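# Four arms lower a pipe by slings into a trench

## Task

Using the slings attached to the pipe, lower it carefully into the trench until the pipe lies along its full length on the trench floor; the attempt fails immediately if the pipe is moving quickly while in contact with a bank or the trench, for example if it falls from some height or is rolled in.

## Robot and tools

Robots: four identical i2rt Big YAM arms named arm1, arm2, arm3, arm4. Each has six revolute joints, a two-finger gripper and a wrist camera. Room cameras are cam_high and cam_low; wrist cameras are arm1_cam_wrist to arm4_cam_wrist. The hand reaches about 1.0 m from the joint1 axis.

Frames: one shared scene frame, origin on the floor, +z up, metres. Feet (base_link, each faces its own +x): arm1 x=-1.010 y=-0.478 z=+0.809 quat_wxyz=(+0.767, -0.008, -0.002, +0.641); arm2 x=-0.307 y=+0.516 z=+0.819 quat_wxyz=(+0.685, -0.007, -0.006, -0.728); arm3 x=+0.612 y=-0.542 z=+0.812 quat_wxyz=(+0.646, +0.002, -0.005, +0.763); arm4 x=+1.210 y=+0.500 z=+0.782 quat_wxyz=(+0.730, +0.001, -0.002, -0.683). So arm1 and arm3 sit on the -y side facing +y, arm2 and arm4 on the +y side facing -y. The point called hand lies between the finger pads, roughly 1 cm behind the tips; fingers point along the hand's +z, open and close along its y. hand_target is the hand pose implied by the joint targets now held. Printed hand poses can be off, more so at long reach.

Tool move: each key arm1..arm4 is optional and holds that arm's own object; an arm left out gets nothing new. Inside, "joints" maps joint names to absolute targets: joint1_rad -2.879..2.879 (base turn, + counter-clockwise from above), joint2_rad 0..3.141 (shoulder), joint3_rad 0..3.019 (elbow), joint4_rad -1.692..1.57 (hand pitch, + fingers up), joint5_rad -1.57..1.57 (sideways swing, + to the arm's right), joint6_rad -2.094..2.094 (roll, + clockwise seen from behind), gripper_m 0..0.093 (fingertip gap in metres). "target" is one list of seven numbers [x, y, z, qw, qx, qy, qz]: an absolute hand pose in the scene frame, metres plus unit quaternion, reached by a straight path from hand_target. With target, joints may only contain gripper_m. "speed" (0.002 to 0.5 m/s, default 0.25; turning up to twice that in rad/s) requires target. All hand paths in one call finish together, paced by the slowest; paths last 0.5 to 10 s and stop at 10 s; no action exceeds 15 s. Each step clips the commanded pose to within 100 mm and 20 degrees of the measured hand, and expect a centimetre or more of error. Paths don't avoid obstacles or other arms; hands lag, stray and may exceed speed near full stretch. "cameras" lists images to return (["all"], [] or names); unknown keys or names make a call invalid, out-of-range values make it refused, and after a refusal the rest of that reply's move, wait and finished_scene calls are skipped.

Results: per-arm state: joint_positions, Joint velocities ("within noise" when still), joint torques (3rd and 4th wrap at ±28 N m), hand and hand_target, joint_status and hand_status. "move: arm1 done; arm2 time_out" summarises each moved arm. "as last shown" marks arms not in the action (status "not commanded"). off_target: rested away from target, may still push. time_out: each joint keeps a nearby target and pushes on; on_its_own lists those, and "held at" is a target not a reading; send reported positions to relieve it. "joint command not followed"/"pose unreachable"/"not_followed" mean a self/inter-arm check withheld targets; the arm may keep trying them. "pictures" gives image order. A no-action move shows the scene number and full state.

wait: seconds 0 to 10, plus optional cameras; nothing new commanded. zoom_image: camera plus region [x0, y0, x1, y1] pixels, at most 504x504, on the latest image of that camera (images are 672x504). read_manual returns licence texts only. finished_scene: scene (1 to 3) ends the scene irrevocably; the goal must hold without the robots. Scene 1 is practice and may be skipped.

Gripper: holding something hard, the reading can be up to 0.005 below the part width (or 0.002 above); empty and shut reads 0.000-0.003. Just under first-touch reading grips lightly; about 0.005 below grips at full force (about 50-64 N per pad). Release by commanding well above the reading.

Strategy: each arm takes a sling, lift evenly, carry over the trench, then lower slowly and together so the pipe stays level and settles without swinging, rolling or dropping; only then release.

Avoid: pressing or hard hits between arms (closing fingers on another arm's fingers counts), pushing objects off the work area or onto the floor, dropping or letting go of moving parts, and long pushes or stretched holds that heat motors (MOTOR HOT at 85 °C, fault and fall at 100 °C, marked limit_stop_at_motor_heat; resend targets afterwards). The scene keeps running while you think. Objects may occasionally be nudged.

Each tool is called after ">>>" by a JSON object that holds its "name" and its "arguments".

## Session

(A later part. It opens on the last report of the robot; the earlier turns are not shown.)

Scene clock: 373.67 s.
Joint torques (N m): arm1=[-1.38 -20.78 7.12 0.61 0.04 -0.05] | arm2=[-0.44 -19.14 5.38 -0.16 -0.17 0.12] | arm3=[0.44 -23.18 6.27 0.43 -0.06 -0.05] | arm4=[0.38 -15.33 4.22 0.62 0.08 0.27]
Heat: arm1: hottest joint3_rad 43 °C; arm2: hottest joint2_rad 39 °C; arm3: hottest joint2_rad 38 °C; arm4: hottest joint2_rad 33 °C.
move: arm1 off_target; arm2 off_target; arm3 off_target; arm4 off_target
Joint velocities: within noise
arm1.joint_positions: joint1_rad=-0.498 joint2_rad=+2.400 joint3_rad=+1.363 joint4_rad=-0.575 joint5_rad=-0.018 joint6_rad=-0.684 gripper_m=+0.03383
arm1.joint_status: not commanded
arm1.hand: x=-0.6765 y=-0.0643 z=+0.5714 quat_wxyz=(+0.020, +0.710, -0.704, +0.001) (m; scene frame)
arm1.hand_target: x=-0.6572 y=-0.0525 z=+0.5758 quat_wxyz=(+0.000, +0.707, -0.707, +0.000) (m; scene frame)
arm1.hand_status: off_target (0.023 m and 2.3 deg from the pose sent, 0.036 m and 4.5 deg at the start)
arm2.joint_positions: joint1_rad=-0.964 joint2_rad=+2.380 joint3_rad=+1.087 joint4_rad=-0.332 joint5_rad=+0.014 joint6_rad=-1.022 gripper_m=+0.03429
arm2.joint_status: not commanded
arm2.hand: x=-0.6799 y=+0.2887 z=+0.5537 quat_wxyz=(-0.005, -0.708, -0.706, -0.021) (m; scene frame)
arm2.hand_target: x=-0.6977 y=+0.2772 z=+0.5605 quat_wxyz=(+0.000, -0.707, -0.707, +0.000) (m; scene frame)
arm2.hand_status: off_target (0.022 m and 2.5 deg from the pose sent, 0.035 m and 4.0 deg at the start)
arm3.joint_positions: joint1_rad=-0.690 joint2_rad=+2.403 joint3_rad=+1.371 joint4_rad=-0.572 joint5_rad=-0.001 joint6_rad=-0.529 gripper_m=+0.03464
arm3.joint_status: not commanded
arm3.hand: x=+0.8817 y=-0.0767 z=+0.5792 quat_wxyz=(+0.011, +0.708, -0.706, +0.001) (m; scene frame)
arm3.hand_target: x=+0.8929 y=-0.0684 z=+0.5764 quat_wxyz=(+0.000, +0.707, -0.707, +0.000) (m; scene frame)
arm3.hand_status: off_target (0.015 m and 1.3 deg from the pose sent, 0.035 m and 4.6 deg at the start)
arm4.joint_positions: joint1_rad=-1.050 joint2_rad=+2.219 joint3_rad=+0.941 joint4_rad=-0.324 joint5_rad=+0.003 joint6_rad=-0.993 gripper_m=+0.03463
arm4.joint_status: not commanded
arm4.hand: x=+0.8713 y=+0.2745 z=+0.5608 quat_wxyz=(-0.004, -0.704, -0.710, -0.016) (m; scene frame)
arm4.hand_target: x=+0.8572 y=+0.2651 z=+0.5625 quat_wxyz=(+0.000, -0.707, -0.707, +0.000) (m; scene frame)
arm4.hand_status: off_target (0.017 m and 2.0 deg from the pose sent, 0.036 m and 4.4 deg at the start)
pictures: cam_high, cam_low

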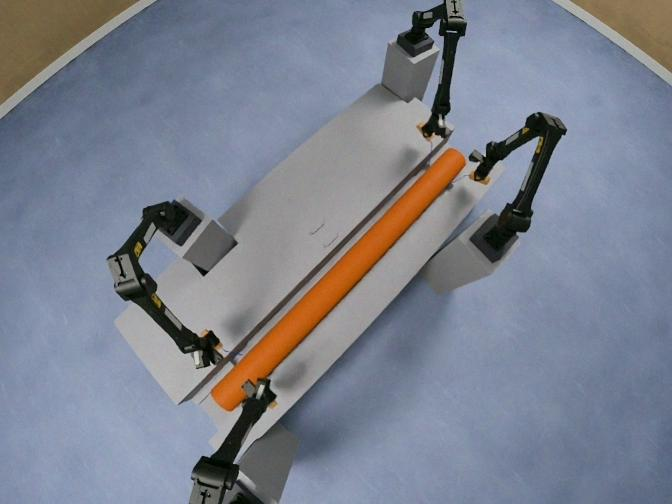

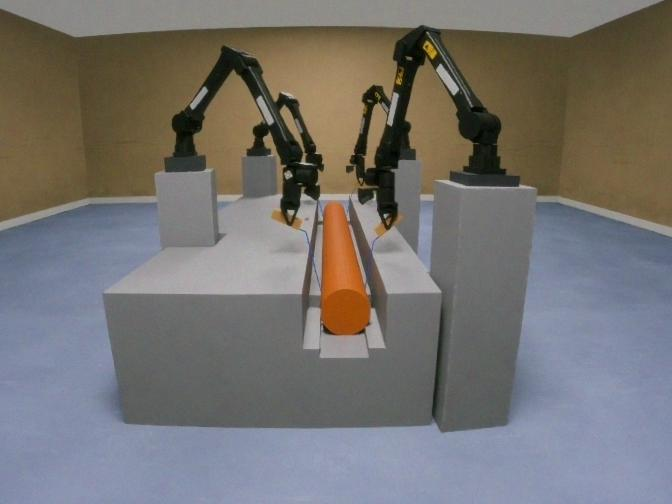

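>>> {"name": "move", "arguments": {"arm1": {"target": [-0.665, -0.115, 0.505, 0, 0.7071, -0.7071, 0], "speed": 0.06}, "arm2": {"target": [-0.694, 0.290, 0.507, 0, -0.7071, -0.7071, 0], "speed": 0.06}, "arm3": {"target": [0.890, -0.120, 0.503, 0, 0.7071, -0.7071, 0], "speed": 0.06}, "arm4": {"target": [0.862, 0.285, 0.505, 0, -0.7071, -0.7071, 0], "speed": 0.06}, "cameras": ["all"]}}

>>> {"name": "zoom_image", "arguments": {"camera": "cam_low", "region": [240, 130, 430, 370]}}

Scene clock: 386.03 s.
Joint torques (N m): arm1=[-1.14 -18.9 3.3 0.91 0.02 -0.05] | arm2=[-1.73 -17.9 4.19 0.05 -0.14 0.04] | arm3=[0.44 -22.77 3.03 0.46 -0.04 -0.07] | arm4=[-0.38 -14.86 2.96 0.77 0.15 0.04]
Heat: arm1: hottest joint3_rad 41 °C; arm2: hottest joint2_rad 40 °C; arm3: hottest joint2_rad 37 °C; arm4: hottest joint2_rad 33 °C.
move: arm1 off_target; arm2 off_target; arm3 done; arm4 off_target
Joint velocities: within noise
arm1.joint_positions: joint1_rad=-0.569 joint2_rad=+2.485 joint3_rad=+1.298 joint4_rad=-0.371 joint5_rad=-0.018 joint6_rad=-0.745 gripper_m=+0.03383
arm1.joint_status: not commanded
arm1.hand: x=-0.6622 y=-0.1056 z=+0.5179 quat_wxyz=(-0.007, +0.706, -0.708, -0.001) (m; scene frame)
arm1.hand_target: x=-0.6652 y=-0.1150 z=+0.5054 quat_wxyz=(+0.000, +0.707, -0.707, +0.000) (m; scene frame)
arm1.hand_status: off_target (0.016 m and 0.9 deg from the pose sent, 0.084 m and 2.3 deg at the start)
arm2.joint_positions: joint1_rad=-0.970 joint2_rad=+2.495 joint3_rad=+1.125 joint4_rad=-0.239 joint5_rad=+0.014 joint6_rad=-1.038 gripper_m=+0.03429
arm2.joint_status: not commanded
arm2.hand: x=-0.6790 y=+0.2914 z=+0.5082 quat_wxyz=(-0.003, -0.704, -0.710, -0.014) (m; scene frame)
arm2.hand_target: x=-0.6938 y=+0.2902 z=+0.5074 quat_wxyz=(+0.000, -0.707, -0.707, +0.000) (m; scene frame)
arm2.hand_status: off_target (0.015 m and 1.7 deg from the pose sent, 0.049 m and 2.5 deg at the start)
arm3.joint_positions: joint1_rad=-0.739 joint2_rad=+2.525 joint3_rad=+1.321 joint4_rad=-0.376 joint5_rad=-0.001 joint6_rad=-0.574 gripper_m=+0.03464
arm3.joint_status: not commanded
arm3.hand: x=+0.8871 y=-0.1158 z=+0.5086 quat_wxyz=(+0.000, +0.707, -0.707, -0.002) (m; scene frame)
arm3.hand_target: x=+0.8899 y=-0.1200 z=+0.5031 quat_wxyz=(+0.000, +0.707, -0.707, +0.000) (m; scene frame)
arm3.hand_status: done (0.008 m and 0.2 deg from the pose sent, 0.088 m and 1.3 deg at the start)
arm4.joint_positions: joint1_rad=-1.073 joint2_rad=+2.360 joint3_rad=+0.958 joint4_rad=-0.194 joint5_rad=+0.001 joint6_rad=-1.007 gripper_m=+0.03463
arm4.joint_status: not commanded
arm4.hand: x=+0.8755 y=+0.2879 z=+0.5077 quat_wxyz=(-0.005, -0.707, -0.707, -0.013) (m; scene frame)
arm4.hand_target: x=+0.8623 y=+0.2852 z=+0.5053 quat_wxyz=(+0.000, -0.707, -0.707, +0.000) (m; scene frame)
arm4.hand_status: off_target (0.014 m and 1.6 deg from the pose sent, 0.058 m and 2.0 deg at the start)
pictures: arm1_cam_wrist, arm2_cam_wrist, arm3_cam_wrist, arm4_cam_wrist, cam_high, cam_low

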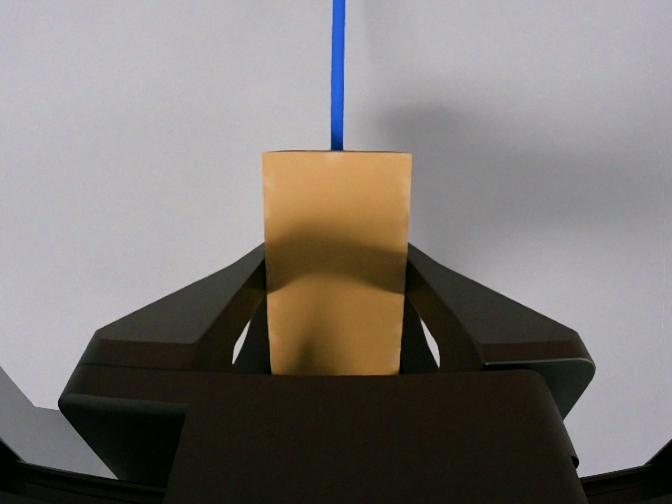

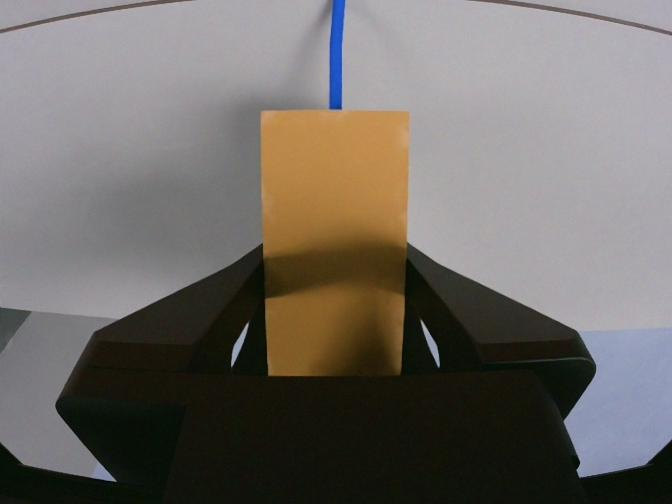

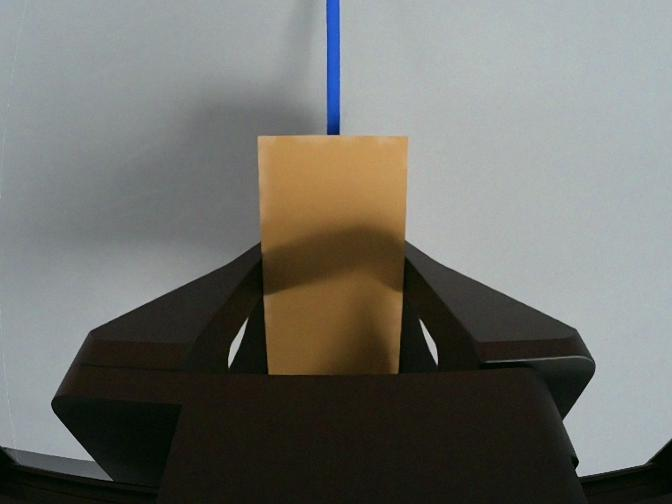

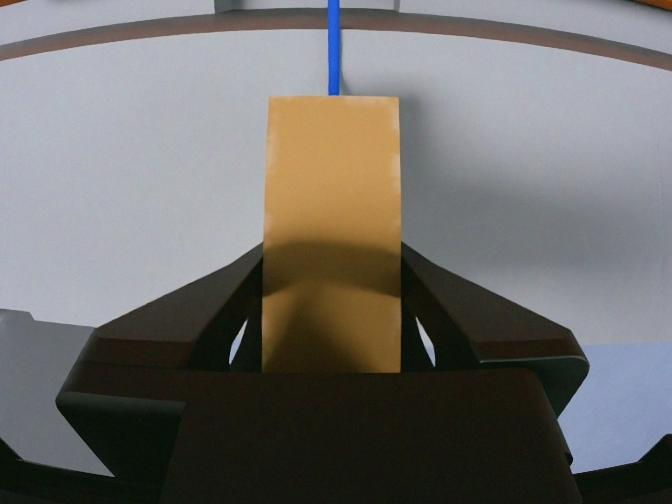

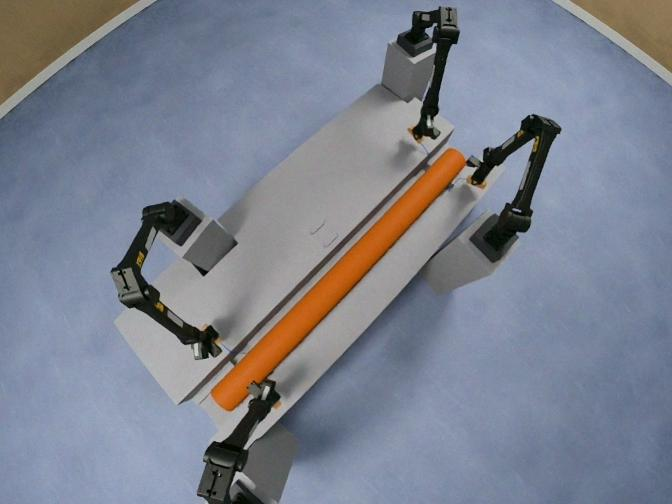

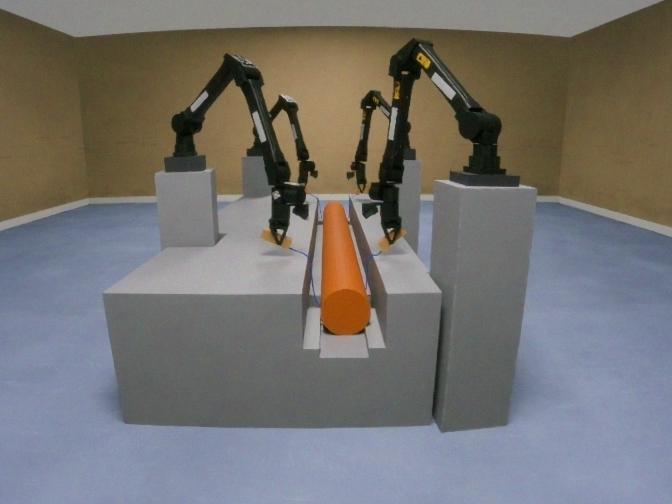

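Scaled by 2.100.

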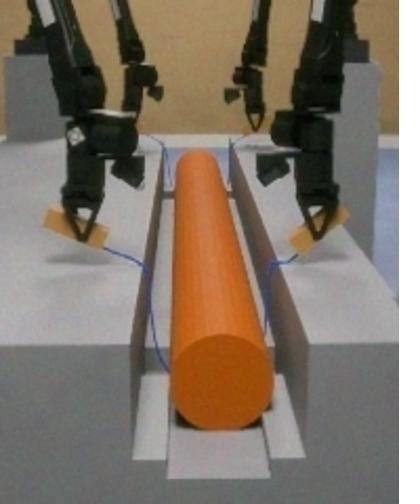

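>>> {"name": "move", "arguments": {"arm1": {"target": [-0.665, -0.115, 0.462, 0, 0.7071, -0.7071, 0], "speed": 0.05}, "arm2": {"target": [-0.694, 0.290, 0.466, 0, -0.7071, -0.7071, 0], "speed": 0.05}, "arm3": {"target": [0.890, -0.120, 0.462, 0, 0.7071, -0.7071, 0], "speed": 0.05}, "arm4": {"target": [0.862, 0.287, 0.466, 0, -0.7071, -0.7071, 0], "speed": 0.05}, "cameras": ["all"]}}

>>> {"name": "zoom_image", "arguments": {"camera": "cam_low", "region": [240, 130, 430, 370]}}

Scene clock: 394.30 s.
Joint torques (N m): arm1=[-0.5 -16.21 5.83 1.44 -0.02 0.02] | arm2=[-1.14 -13.57 6.06 0.91 0.14 0.24] | arm3=[0.5 -18.49 5.79 1.31 -0.06 0.08] | arm4=[1.44 -13.22 4.1 1.46 -0.32 0.14]
Heat: arm1: hottest joint3_rad 39 °C; arm2: hottest joint2_rad 38 °C; arm3: hottest joint2_rad 36 °C; arm4: hottest joint2_rad 33 °C.
move: arm1 off_target; arm2 off_target; arm3 off_target; arm4 off_target
Joint velocities: within noise
arm1.joint_positions: joint1_rad=-0.570 joint2_rad=+2.560 joint3_rad=+1.312 joint4_rad=-0.341 joint5_rad=-0.018 joint6_rad=-0.754 gripper_m=+0.03384
arm1.joint_status: not commanded
arm1.hand: x=-0.6728 y=-0.1186 z=+0.4837 quat_wxyz=(+0.008, +0.709, -0.705, -0.001) (m; scene frame)
arm1.hand_target: x=-0.6659 y=-0.1158 z=+0.4632 quat_wxyz=(+0.000, +0.707, -0.707, +0.000) (m; scene frame)
arm1.hand_status: off_target (0.023 m and 0.9 deg from the pose sent, 0.057 m and 0.9 deg at the start)
arm2.joint_positions: joint1_rad=-0.978 joint2_rad=+2.547 joint3_rad=+1.160 joint4_rad=-0.215 joint5_rad=+0.007 joint6_rad=-1.057 gripper_m=+0.03429
arm2.joint_status: not commanded
arm2.hand: x=-0.6840 y=+0.2909 z=+0.4889 quat_wxyz=(-0.006, -0.701, -0.713, -0.009) (m; scene frame)
arm2.hand_target: x=-0.6929 y=+0.2905 z=+0.4675 quat_wxyz=(+0.000, -0.707, -0.707, +0.000) (m; scene frame)
arm2.hand_status: off_target (0.025 m and 1.6 deg from the pose sent, 0.045 m and 1.7 deg at the start)
arm3.joint_positions: joint1_rad=-0.740 joint2_rad=+2.575 joint3_rad=+1.333 joint4_rad=-0.353 joint5_rad=+0.000 joint6_rad=-0.587 gripper_m=+0.03464
arm3.joint_status: not commanded
arm3.hand: x=+0.8828 y=-0.1239 z=+0.4859 quat_wxyz=(+0.007, +0.711, -0.703, +0.000) (m; scene frame)
arm3.hand_target: x=+0.8892 y=-0.1210 z=+0.4635 quat_wxyz=(+0.000, +0.707, -0.707, +0.000) (m; scene frame)
arm3.hand_status: off_target (0.025 m and 1.1 deg from the pose sent, 0.047 m and 0.2 deg at the start)
arm4.joint_positions: joint1_rad=-1.104 joint2_rad=+2.445 joint3_rad=+0.982 joint4_rad=-0.154 joint5_rad=+0.013 joint6_rad=-1.023 gripper_m=+0.03463
arm4.joint_status: not commanded
arm4.hand: x=+0.8774 y=+0.3054 z=+0.4771 quat_wxyz=(-0.002, -0.712, -0.702, -0.025) (m; scene frame)
arm4.hand_target: x=+0.8626 y=+0.2873 z=+0.4676 quat_wxyz=(+0.000, -0.707, -0.707, +0.000) (m; scene frame)
arm4.hand_status: off_target (0.026 m and 3.0 deg from the pose sent, 0.044 m and 1.6 deg at the start)
pictures: arm1_cam_wrist, arm2_cam_wrist, arm3_cam_wrist, arm4_cam_wrist, cam_high, cam_low

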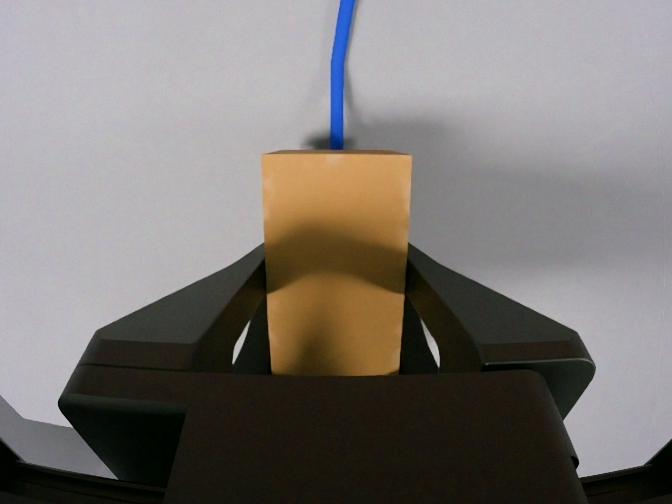

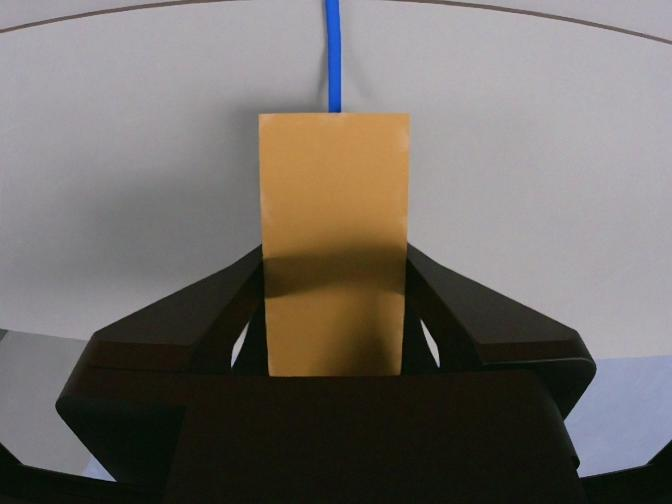

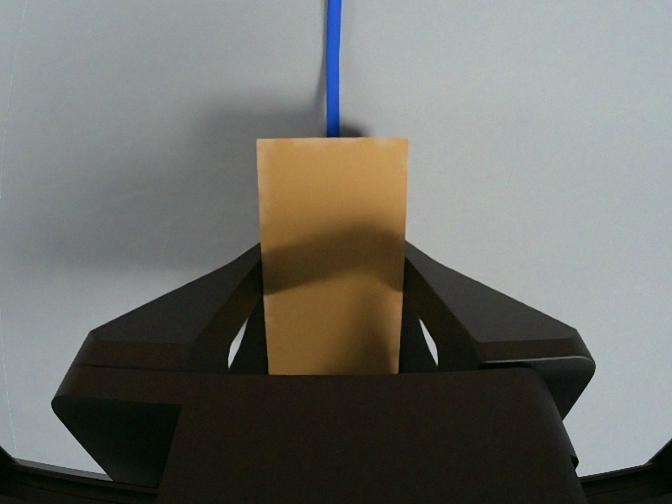

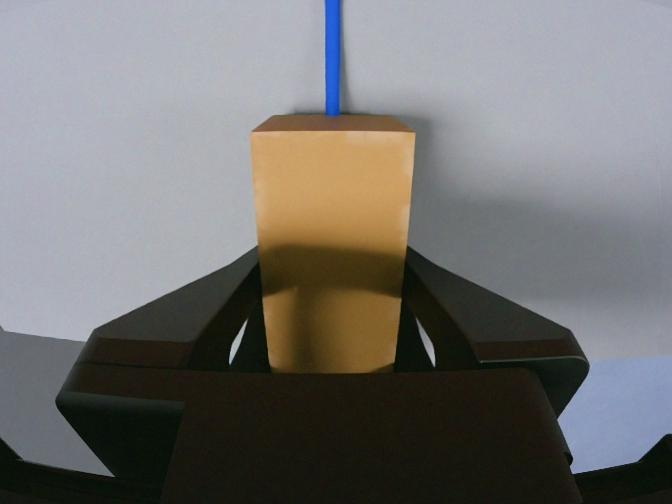

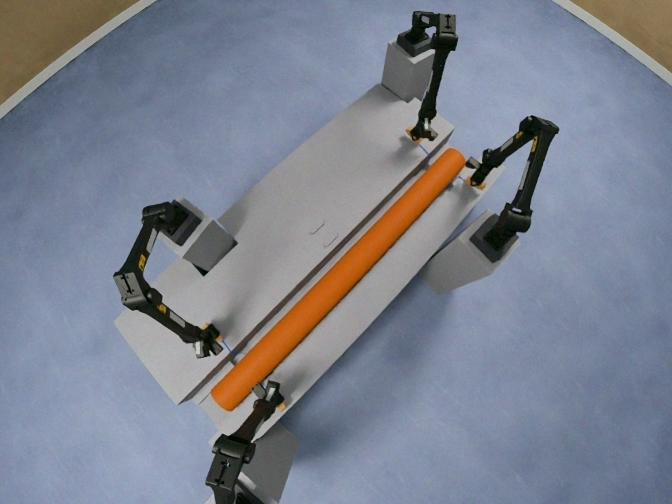

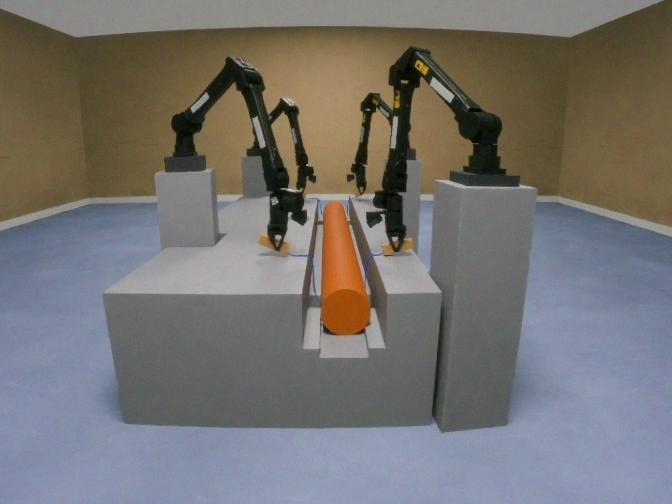

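Scaled by 2.100.

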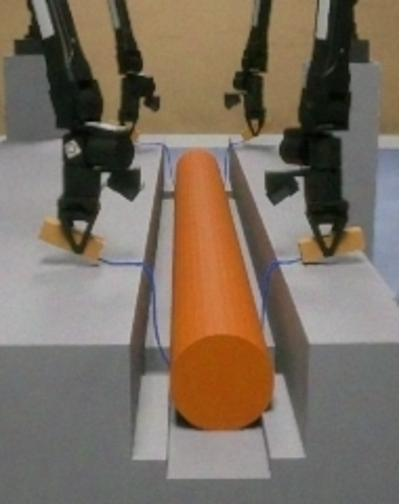

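>>> {"name": "move", "arguments": {"arm1": {"target": [-0.667, -0.116, 0.463, -0.1228, 0.6964, -0.6964, -0.1228], "speed": 0.1}, "arm2": {"target": [-0.693, 0.288, 0.464, -0.1228, -0.6964, -0.6964, 0.1228], "speed": 0.1}, "arm3": {"target": [0.889, -0.121, 0.463, -0.1228, 0.6964, -0.6964, -0.1228], "speed": 0.1}, "arm4": {"target": [0.862, 0.280, 0.468, -0.0616, -0.7044, -0.7044, 0.0616], "speed": 0.1}, "cameras": ["all"]}}

>>> {"name": "zoom_image", "arguments": {"camera": "cam_low", "region": [240, 130, 430, 370]}}

Scene clock: 404.13 s.
Joint torques (N m): arm1=[-0.91 -17.61 1.83 1.48 -0.35 -0.1] | arm2=[-1.61 -17.55 1.02 0.42 -0.38 0.05] | arm3=[0.5 -21.25 1.61 1.16 -0.48 -0.07] | arm4=[-0.32 -15.85 0.27 0.9 -0.2 -0.01]
Heat: arm1: hottest joint3_rad 38 °C; arm2: hottest joint2_rad 38 °C; arm3: hottest joint2_rad 36 °C; arm4: hottest joint2_rad 32 °C.
move: arm1 off_target; arm2 done; arm3 done; arm4 done
Joint velocities: within noise
arm1.joint_positions: joint1_rad=-0.654 joint2_rad=+2.582 joint3_rad=+1.193 joint4_rad=+0.068 joint5_rad=-0.270 joint6_rad=-0.795 gripper_m=+0.03383
arm1.joint_status: not commanded
arm1.hand: x=-0.6614 y=-0.1062 z=+0.4761 quat_wxyz=(-0.129, +0.696, -0.696, -0.122) (m; scene frame)
arm1.hand_target: x=-0.6674 y=-0.1163 z=+0.4634 quat_wxyz=(-0.122, +0.696, -0.696, -0.123) (m; scene frame)
arm1.hand_status: off_target (0.017 m and 0.7 deg from the pose sent, 0.022 m and 20.6 deg at the start)
arm2.joint_positions: joint1_rad=-1.087 joint2_rad=+2.619 joint3_rad=+1.129 joint4_rad=+0.053 joint5_rad=-0.305 joint6_rad=-1.135 gripper_m=+0.03429
arm2.joint_status: not commanded
arm2.hand: x=-0.6941 y=+0.2805 z=+0.4682 quat_wxyz=(-0.124, -0.694, -0.699, +0.122) (m; scene frame)
arm2.hand_target: x=-0.6929 y=+0.2879 z=+0.4641 quat_wxyz=(-0.123, -0.696, -0.696, +0.123) (m; scene frame)
arm2.hand_status: done (0.009 m and 0.5 deg from the pose sent, 0.027 m and 20.3 deg at the start)
arm3.joint_positions: joint1_rad=-0.810 joint2_rad=+2.610 joint3_rad=+1.187 joint4_rad=+0.126 joint5_rad=-0.202 joint6_rad=-0.616 gripper_m=+0.03464
arm3.joint_status: not commanded
arm3.hand: x=+0.8890 y=-0.1153 z=+0.4696 quat_wxyz=(-0.123, +0.697, -0.696, -0.122) (m; scene frame)
arm3.hand_target: x=+0.8889 y=-0.1211 z=+0.4631 quat_wxyz=(-0.123, +0.696, -0.697, -0.123) (m; scene frame)
arm3.hand_status: done (0.009 m and 0.1 deg from the pose sent, 0.024 m and 20.6 deg at the start)
arm4.joint_positions: joint1_rad=-1.127 joint2_rad=+2.473 joint3_rad=+0.989 joint4_rad=-0.003 joint5_rad=-0.145 joint6_rad=-1.051 gripper_m=+0.03463
arm4.joint_status: not commanded
arm4.hand: x=+0.8610 y=+0.2753 z=+0.4693 quat_wxyz=(-0.061, -0.706, -0.703, +0.059) (m; scene frame)
arm4.hand_target: x=+0.8621 y=+0.2800 z=+0.4680 quat_wxyz=(-0.062, -0.704, -0.704, +0.061) (m; scene frame)
arm4.hand_status: done (0.005 m and 0.4 deg from the pose sent, 0.031 m and 12.1 deg at the start)
pictures: arm1_cam_wrist, arm2_cam_wrist, arm3_cam_wrist, arm4_cam_wrist, cam_high, cam_low

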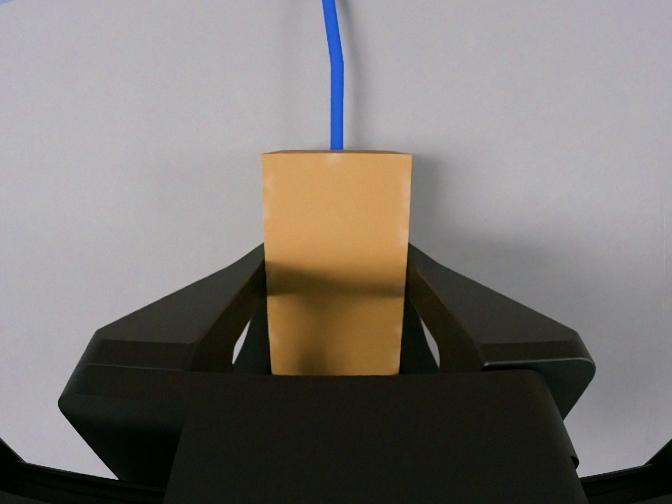

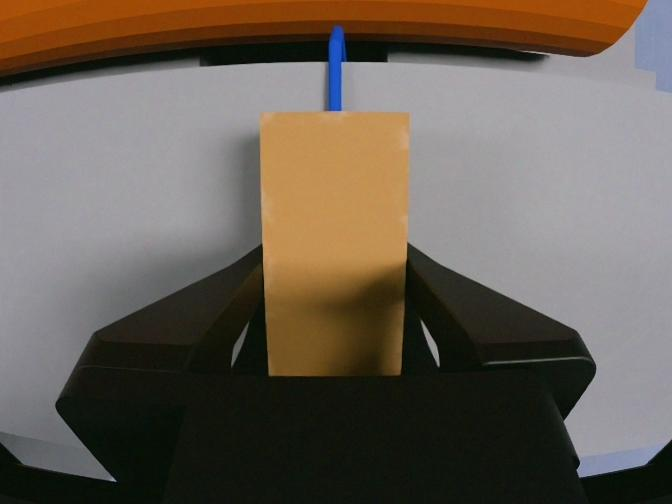

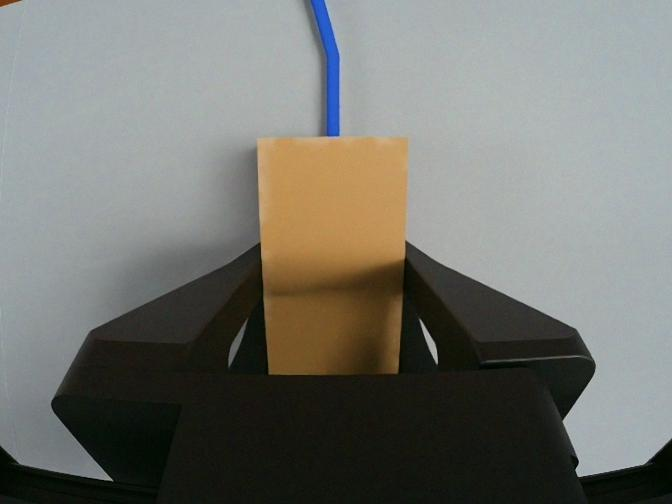

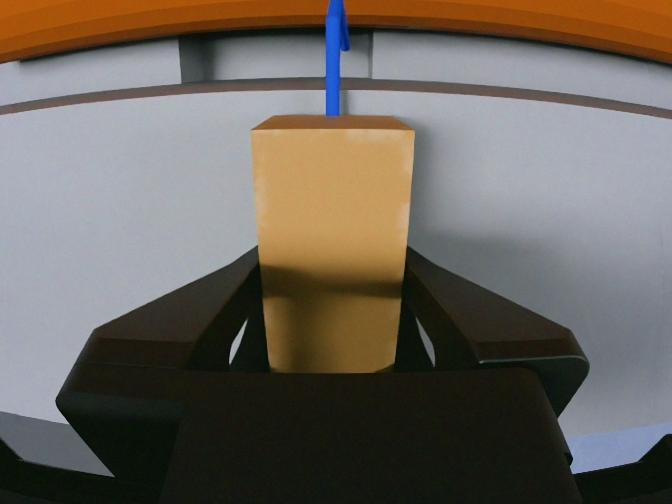

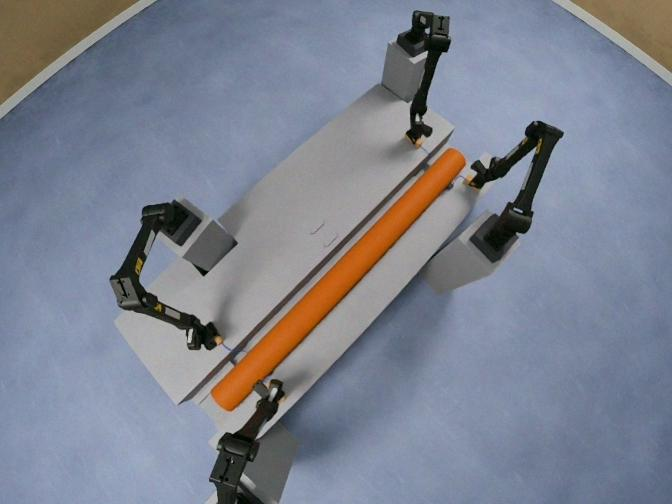

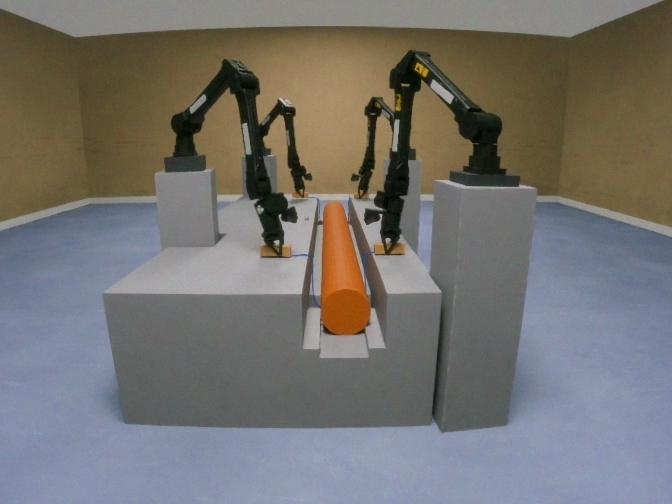

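Scaled by 2.100.

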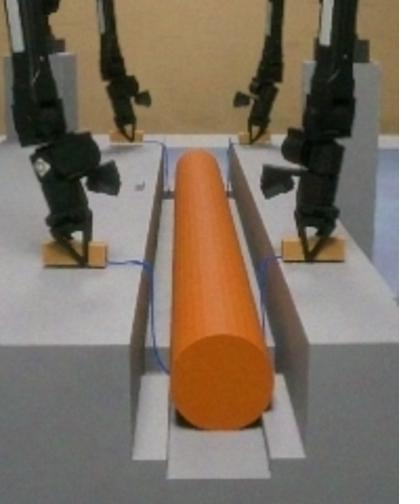

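>>> {"name": "move", "arguments": {"arm1": {"joints": {"gripper_m": 0.07}}, "arm2": {"joints": {"gripper_m": 0.07}}, "arm3": {"joints": {"gripper_m": 0.07}}, "arm4": {"joints": {"gripper_m": 0.07}}}}

>>> {"name": "move", "arguments": {"arm1": {"target": [-0.664, -0.15, 0.60, -0.1228, 0.6964, -0.6964, -0.1228], "speed": 0.15}, "arm2": {"target": [-0.693, 0.33, 0.60, -0.1228, -0.6964, -0.6964, 0.1228], "speed": 0.15}, "arm3": {"target": [0.889, -0.16, 0.60, -0.1228, 0.6964, -0.6964, -0.1228], "speed": 0.15}, "arm4": {"target": [0.862, 0.31, 0.60, -0.0616, -0.7044, -0.7044, 0.0616], "speed": 0.15}, "cameras": ["all"]}}

>>> {"name": "zoom_image", "arguments": {"camera": "cam_low", "region": [240, 130, 430, 370]}}

Scene clock: 409.40 s.
Joint torques (N m): arm1=[-0.79 -17.85 2 1.58 -0.32 -0.09] | arm2=[-1.67 -17.44 1.02 0.42 -0.38 0.07] | arm3=[0.38 -21.19 1.59 1.09 -0.45 -0.06] | arm4=[-0.26 -15.79 0.24 0.9 -0.18 0.01]
Heat: arm1: hottest joint3_rad 37 °C; arm2: hottest joint2_rad 38 °C; arm3: hottest joint2_rad 36 °C; arm4: hottest joint2_rad 32 °C.
move: arm1 done; arm2 done; arm3 done; arm4 done
Joint velocities: within noise
arm1.joint_positions: joint1_rad=-0.654 joint2_rad=+2.582 joint3_rad=+1.193 joint4_rad=+0.069 joint5_rad=-0.271 joint6_rad=-0.795 gripper_m=+0.06994
arm1.joint_status: all done
arm1.hand: x=-0.6614 y=-0.1061 z=+0.4761 quat_wxyz=(-0.129, +0.696, -0.696, -0.122) (m; scene frame)
arm1.hand_target: x=-0.6673 y=-0.1162 z=+0.4634 quat_wxyz=(-0.123, +0.696, -0.697, -0.123) (m; scene frame)
arm1.hand_status: not commanded
arm2.joint_positions: joint1_rad=-1.087 joint2_rad=+2.619 joint3_rad=+1.129 joint4_rad=+0.053 joint5_rad=-0.305 joint6_rad=-1.136 gripper_m=+0.06996
arm2.joint_status: all done
arm2.hand: x=-0.6941 y=+0.2804 z=+0.4682 quat_wxyz=(-0.124, -0.694, -0.699, +0.122) (m; scene frame)
arm2.hand_target: x=-0.6928 y=+0.2879 z=+0.4641 quat_wxyz=(-0.123, -0.696, -0.696, +0.123) (m; scene frame)
arm2.hand_status: not commanded
arm3.joint_positions: joint1_rad=-0.810 joint2_rad=+2.610 joint3_rad=+1.187 joint4_rad=+0.128 joint5_rad=-0.203 joint6_rad=-0.617 gripper_m=+0.06993
arm3.joint_status: all done
arm3.hand: x=+0.8891 y=-0.1149 z=+0.4697 quat_wxyz=(-0.124, +0.697, -0.696, -0.123) (m; scene frame)
arm3.hand_target: x=+0.8889 y=-0.1211 z=+0.4631 quat_wxyz=(-0.123, +0.696, -0.696, -0.123) (m; scene frame)
arm3.hand_status: not commanded
arm4.joint_positions: joint1_rad=-1.127 joint2_rad=+2.473 joint3_rad=+0.989 joint4_rad=-0.003 joint5_rad=-0.146 joint6_rad=-1.052 gripper_m=+0.06991
arm4.joint_status: all done
arm4.hand: x=+0.8611 y=+0.2753 z=+0.4692 quat_wxyz=(-0.061, -0.706, -0.703, +0.059) (m; scene frame)
arm4.hand_target: x=+0.8621 y=+0.2800 z=+0.4680 quat_wxyz=(-0.062, -0.704, -0.704, +0.061) (m; scene frame)
arm4.hand_status: not commanded

Scene clock: 411.03 s.
Joint torques (N m): arm1=[-1.26 -18.14 2.8 0.51 -0.36 -0.13] | arm2=[-1.49 -16.62 2.37 -0.64 -0.47 0.02] | arm3=[0.67 -20.42 2.45 0.16 -0.48 -0.07] | arm4=[-0.26 -14.97 2.11 -0.02 -0.19 0.01]
Heat: arm1: hottest joint3_rad 37 °C; arm2: hottest joint2_rad 38 °C; arm3: hottest joint2_rad 36 °C; arm4: hottest joint2_rad 32 °C.
move: arm1 done; arm2 done; arm3 done; arm4 done
Joint velocities: within noise
arm1.joint_positions: joint1_rad=-0.723 joint2_rad=+2.240 joint3_rad=+0.970 joint4_rad=-0.075 joint5_rad=-0.286 joint6_rad=-0.863 gripper_m=+0.06994
arm1.joint_status: not commanded
arm1.hand: x=-0.6634 y=-0.1463 z=+0.5982 quat_wxyz=(-0.127, +0.695, -0.697, -0.122) (m; scene frame)
arm1.hand_target: x=-0.6640 y=-0.1500 z=+0.6000 quat_wxyz=(-0.123, +0.696, -0.696, -0.123) (m; scene frame)
arm1.hand_status: done (0.004 m and 0.5 deg from the pose sent, 0.131 m and 0.7 deg at the start)
arm2.joint_positions: joint1_rad=-1.180 joint2_rad=+2.244 joint3_rad=+0.908 joint4_rad=-0.114 joint5_rad=-0.314 joint6_rad=-1.229 gripper_m=+0.06996
arm2.joint_status: not commanded
arm2.hand: x=-0.6959 y=+0.3239 z=+0.6004 quat_wxyz=(-0.120, -0.694, -0.698, +0.128) (m; scene frame)
arm2.hand_target: x=-0.6931 y=+0.3299 z=+0.6000 quat_wxyz=(-0.123, -0.696, -0.696, +0.123) (m; scene frame)
arm2.hand_status: done (0.007 m and 0.8 deg from the pose sent, 0.141 m and 0.5 deg at the start)
arm3.joint_positions: joint1_rad=-0.865 joint2_rad=+2.243 joint3_rad=+0.924 joint4_rad=+0.011 joint5_rad=-0.217 joint6_rad=-0.670 gripper_m=+0.06994
arm3.joint_status: not commanded
arm3.hand: x=+0.8866 y=-0.1580 z=+0.5977 quat_wxyz=(-0.123, +0.696, -0.696, -0.122) (m; scene frame)
arm3.hand_target: x=+0.8889 y=-0.1600 z=+0.6000 quat_wxyz=(-0.123, +0.696, -0.696, -0.123) (m; scene frame)
arm3.hand_status: done (0.004 m and 0.1 deg from the pose sent, 0.138 m and 0.2 deg at the start)
arm4.joint_positions: joint1_rad=-1.196 joint2_rad=+2.091 joint3_rad=+0.810 joint4_rad=-0.207 joint5_rad=-0.151 joint6_rad=-1.119 gripper_m=+0.06992
arm4.joint_status: not commanded
arm4.hand: x=+0.8609 y=+0.3063 z=+0.5973 quat_wxyz=(-0.060, -0.706, -0.703, +0.064) (m; scene frame)
arm4.hand_target: x=+0.8619 y=+0.3099 z=+0.6000 quat_wxyz=(-0.062, -0.704, -0.704, +0.062) (m; scene frame)
arm4.hand_status: done (0.005 m and 0.4 deg from the pose sent, 0.135 m and 0.3 deg at the start)
pictures: arm1_cam_wrist, arm2_cam_wrist, arm3_cam_wrist, arm4_cam_wrist, cam_high, cam_low

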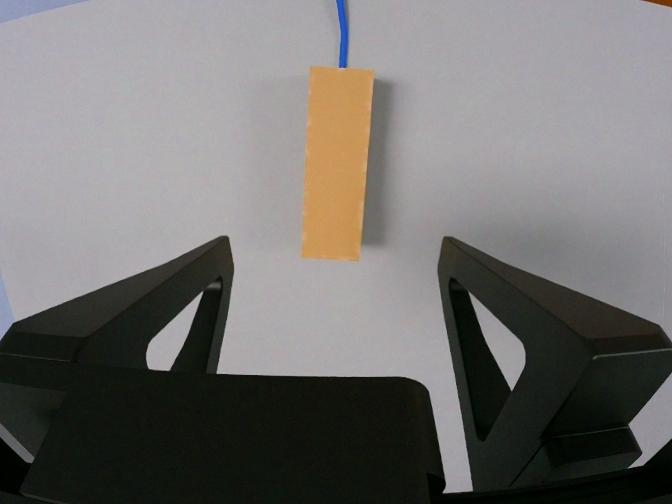

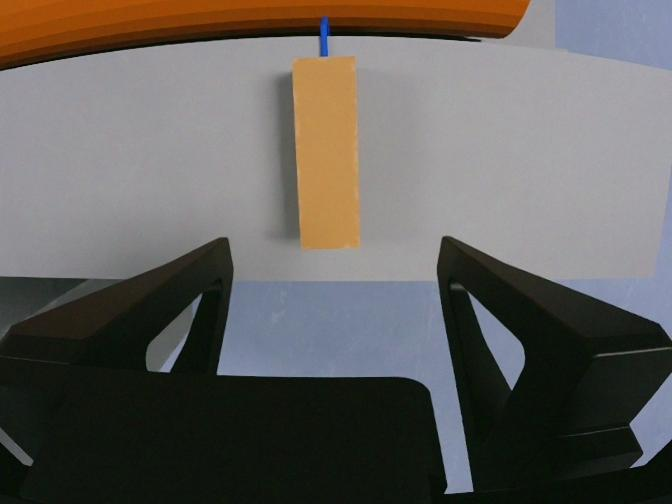

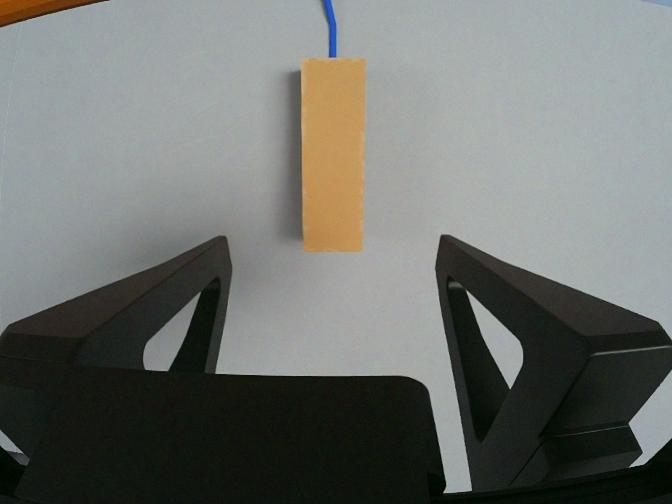

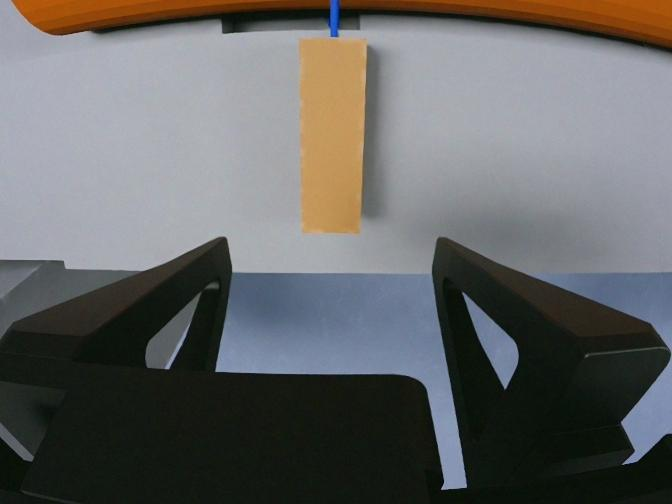

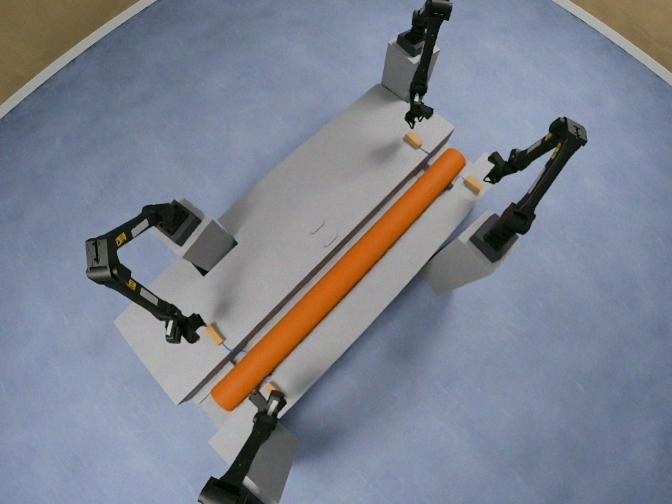

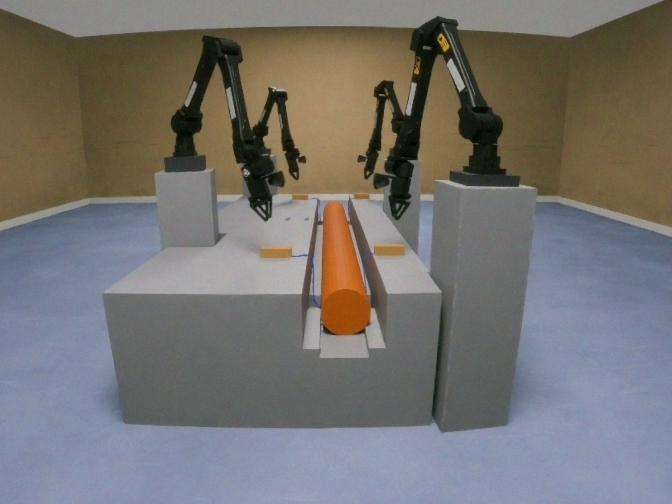

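Scaled by 2.100.

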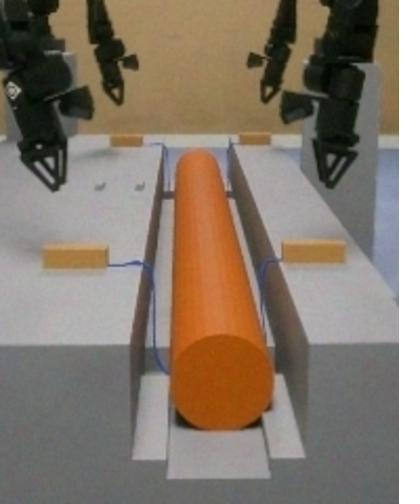

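>>> {"name": "finished_scene", "arguments": {"scene": 1}}

The scene is finished: the task was done.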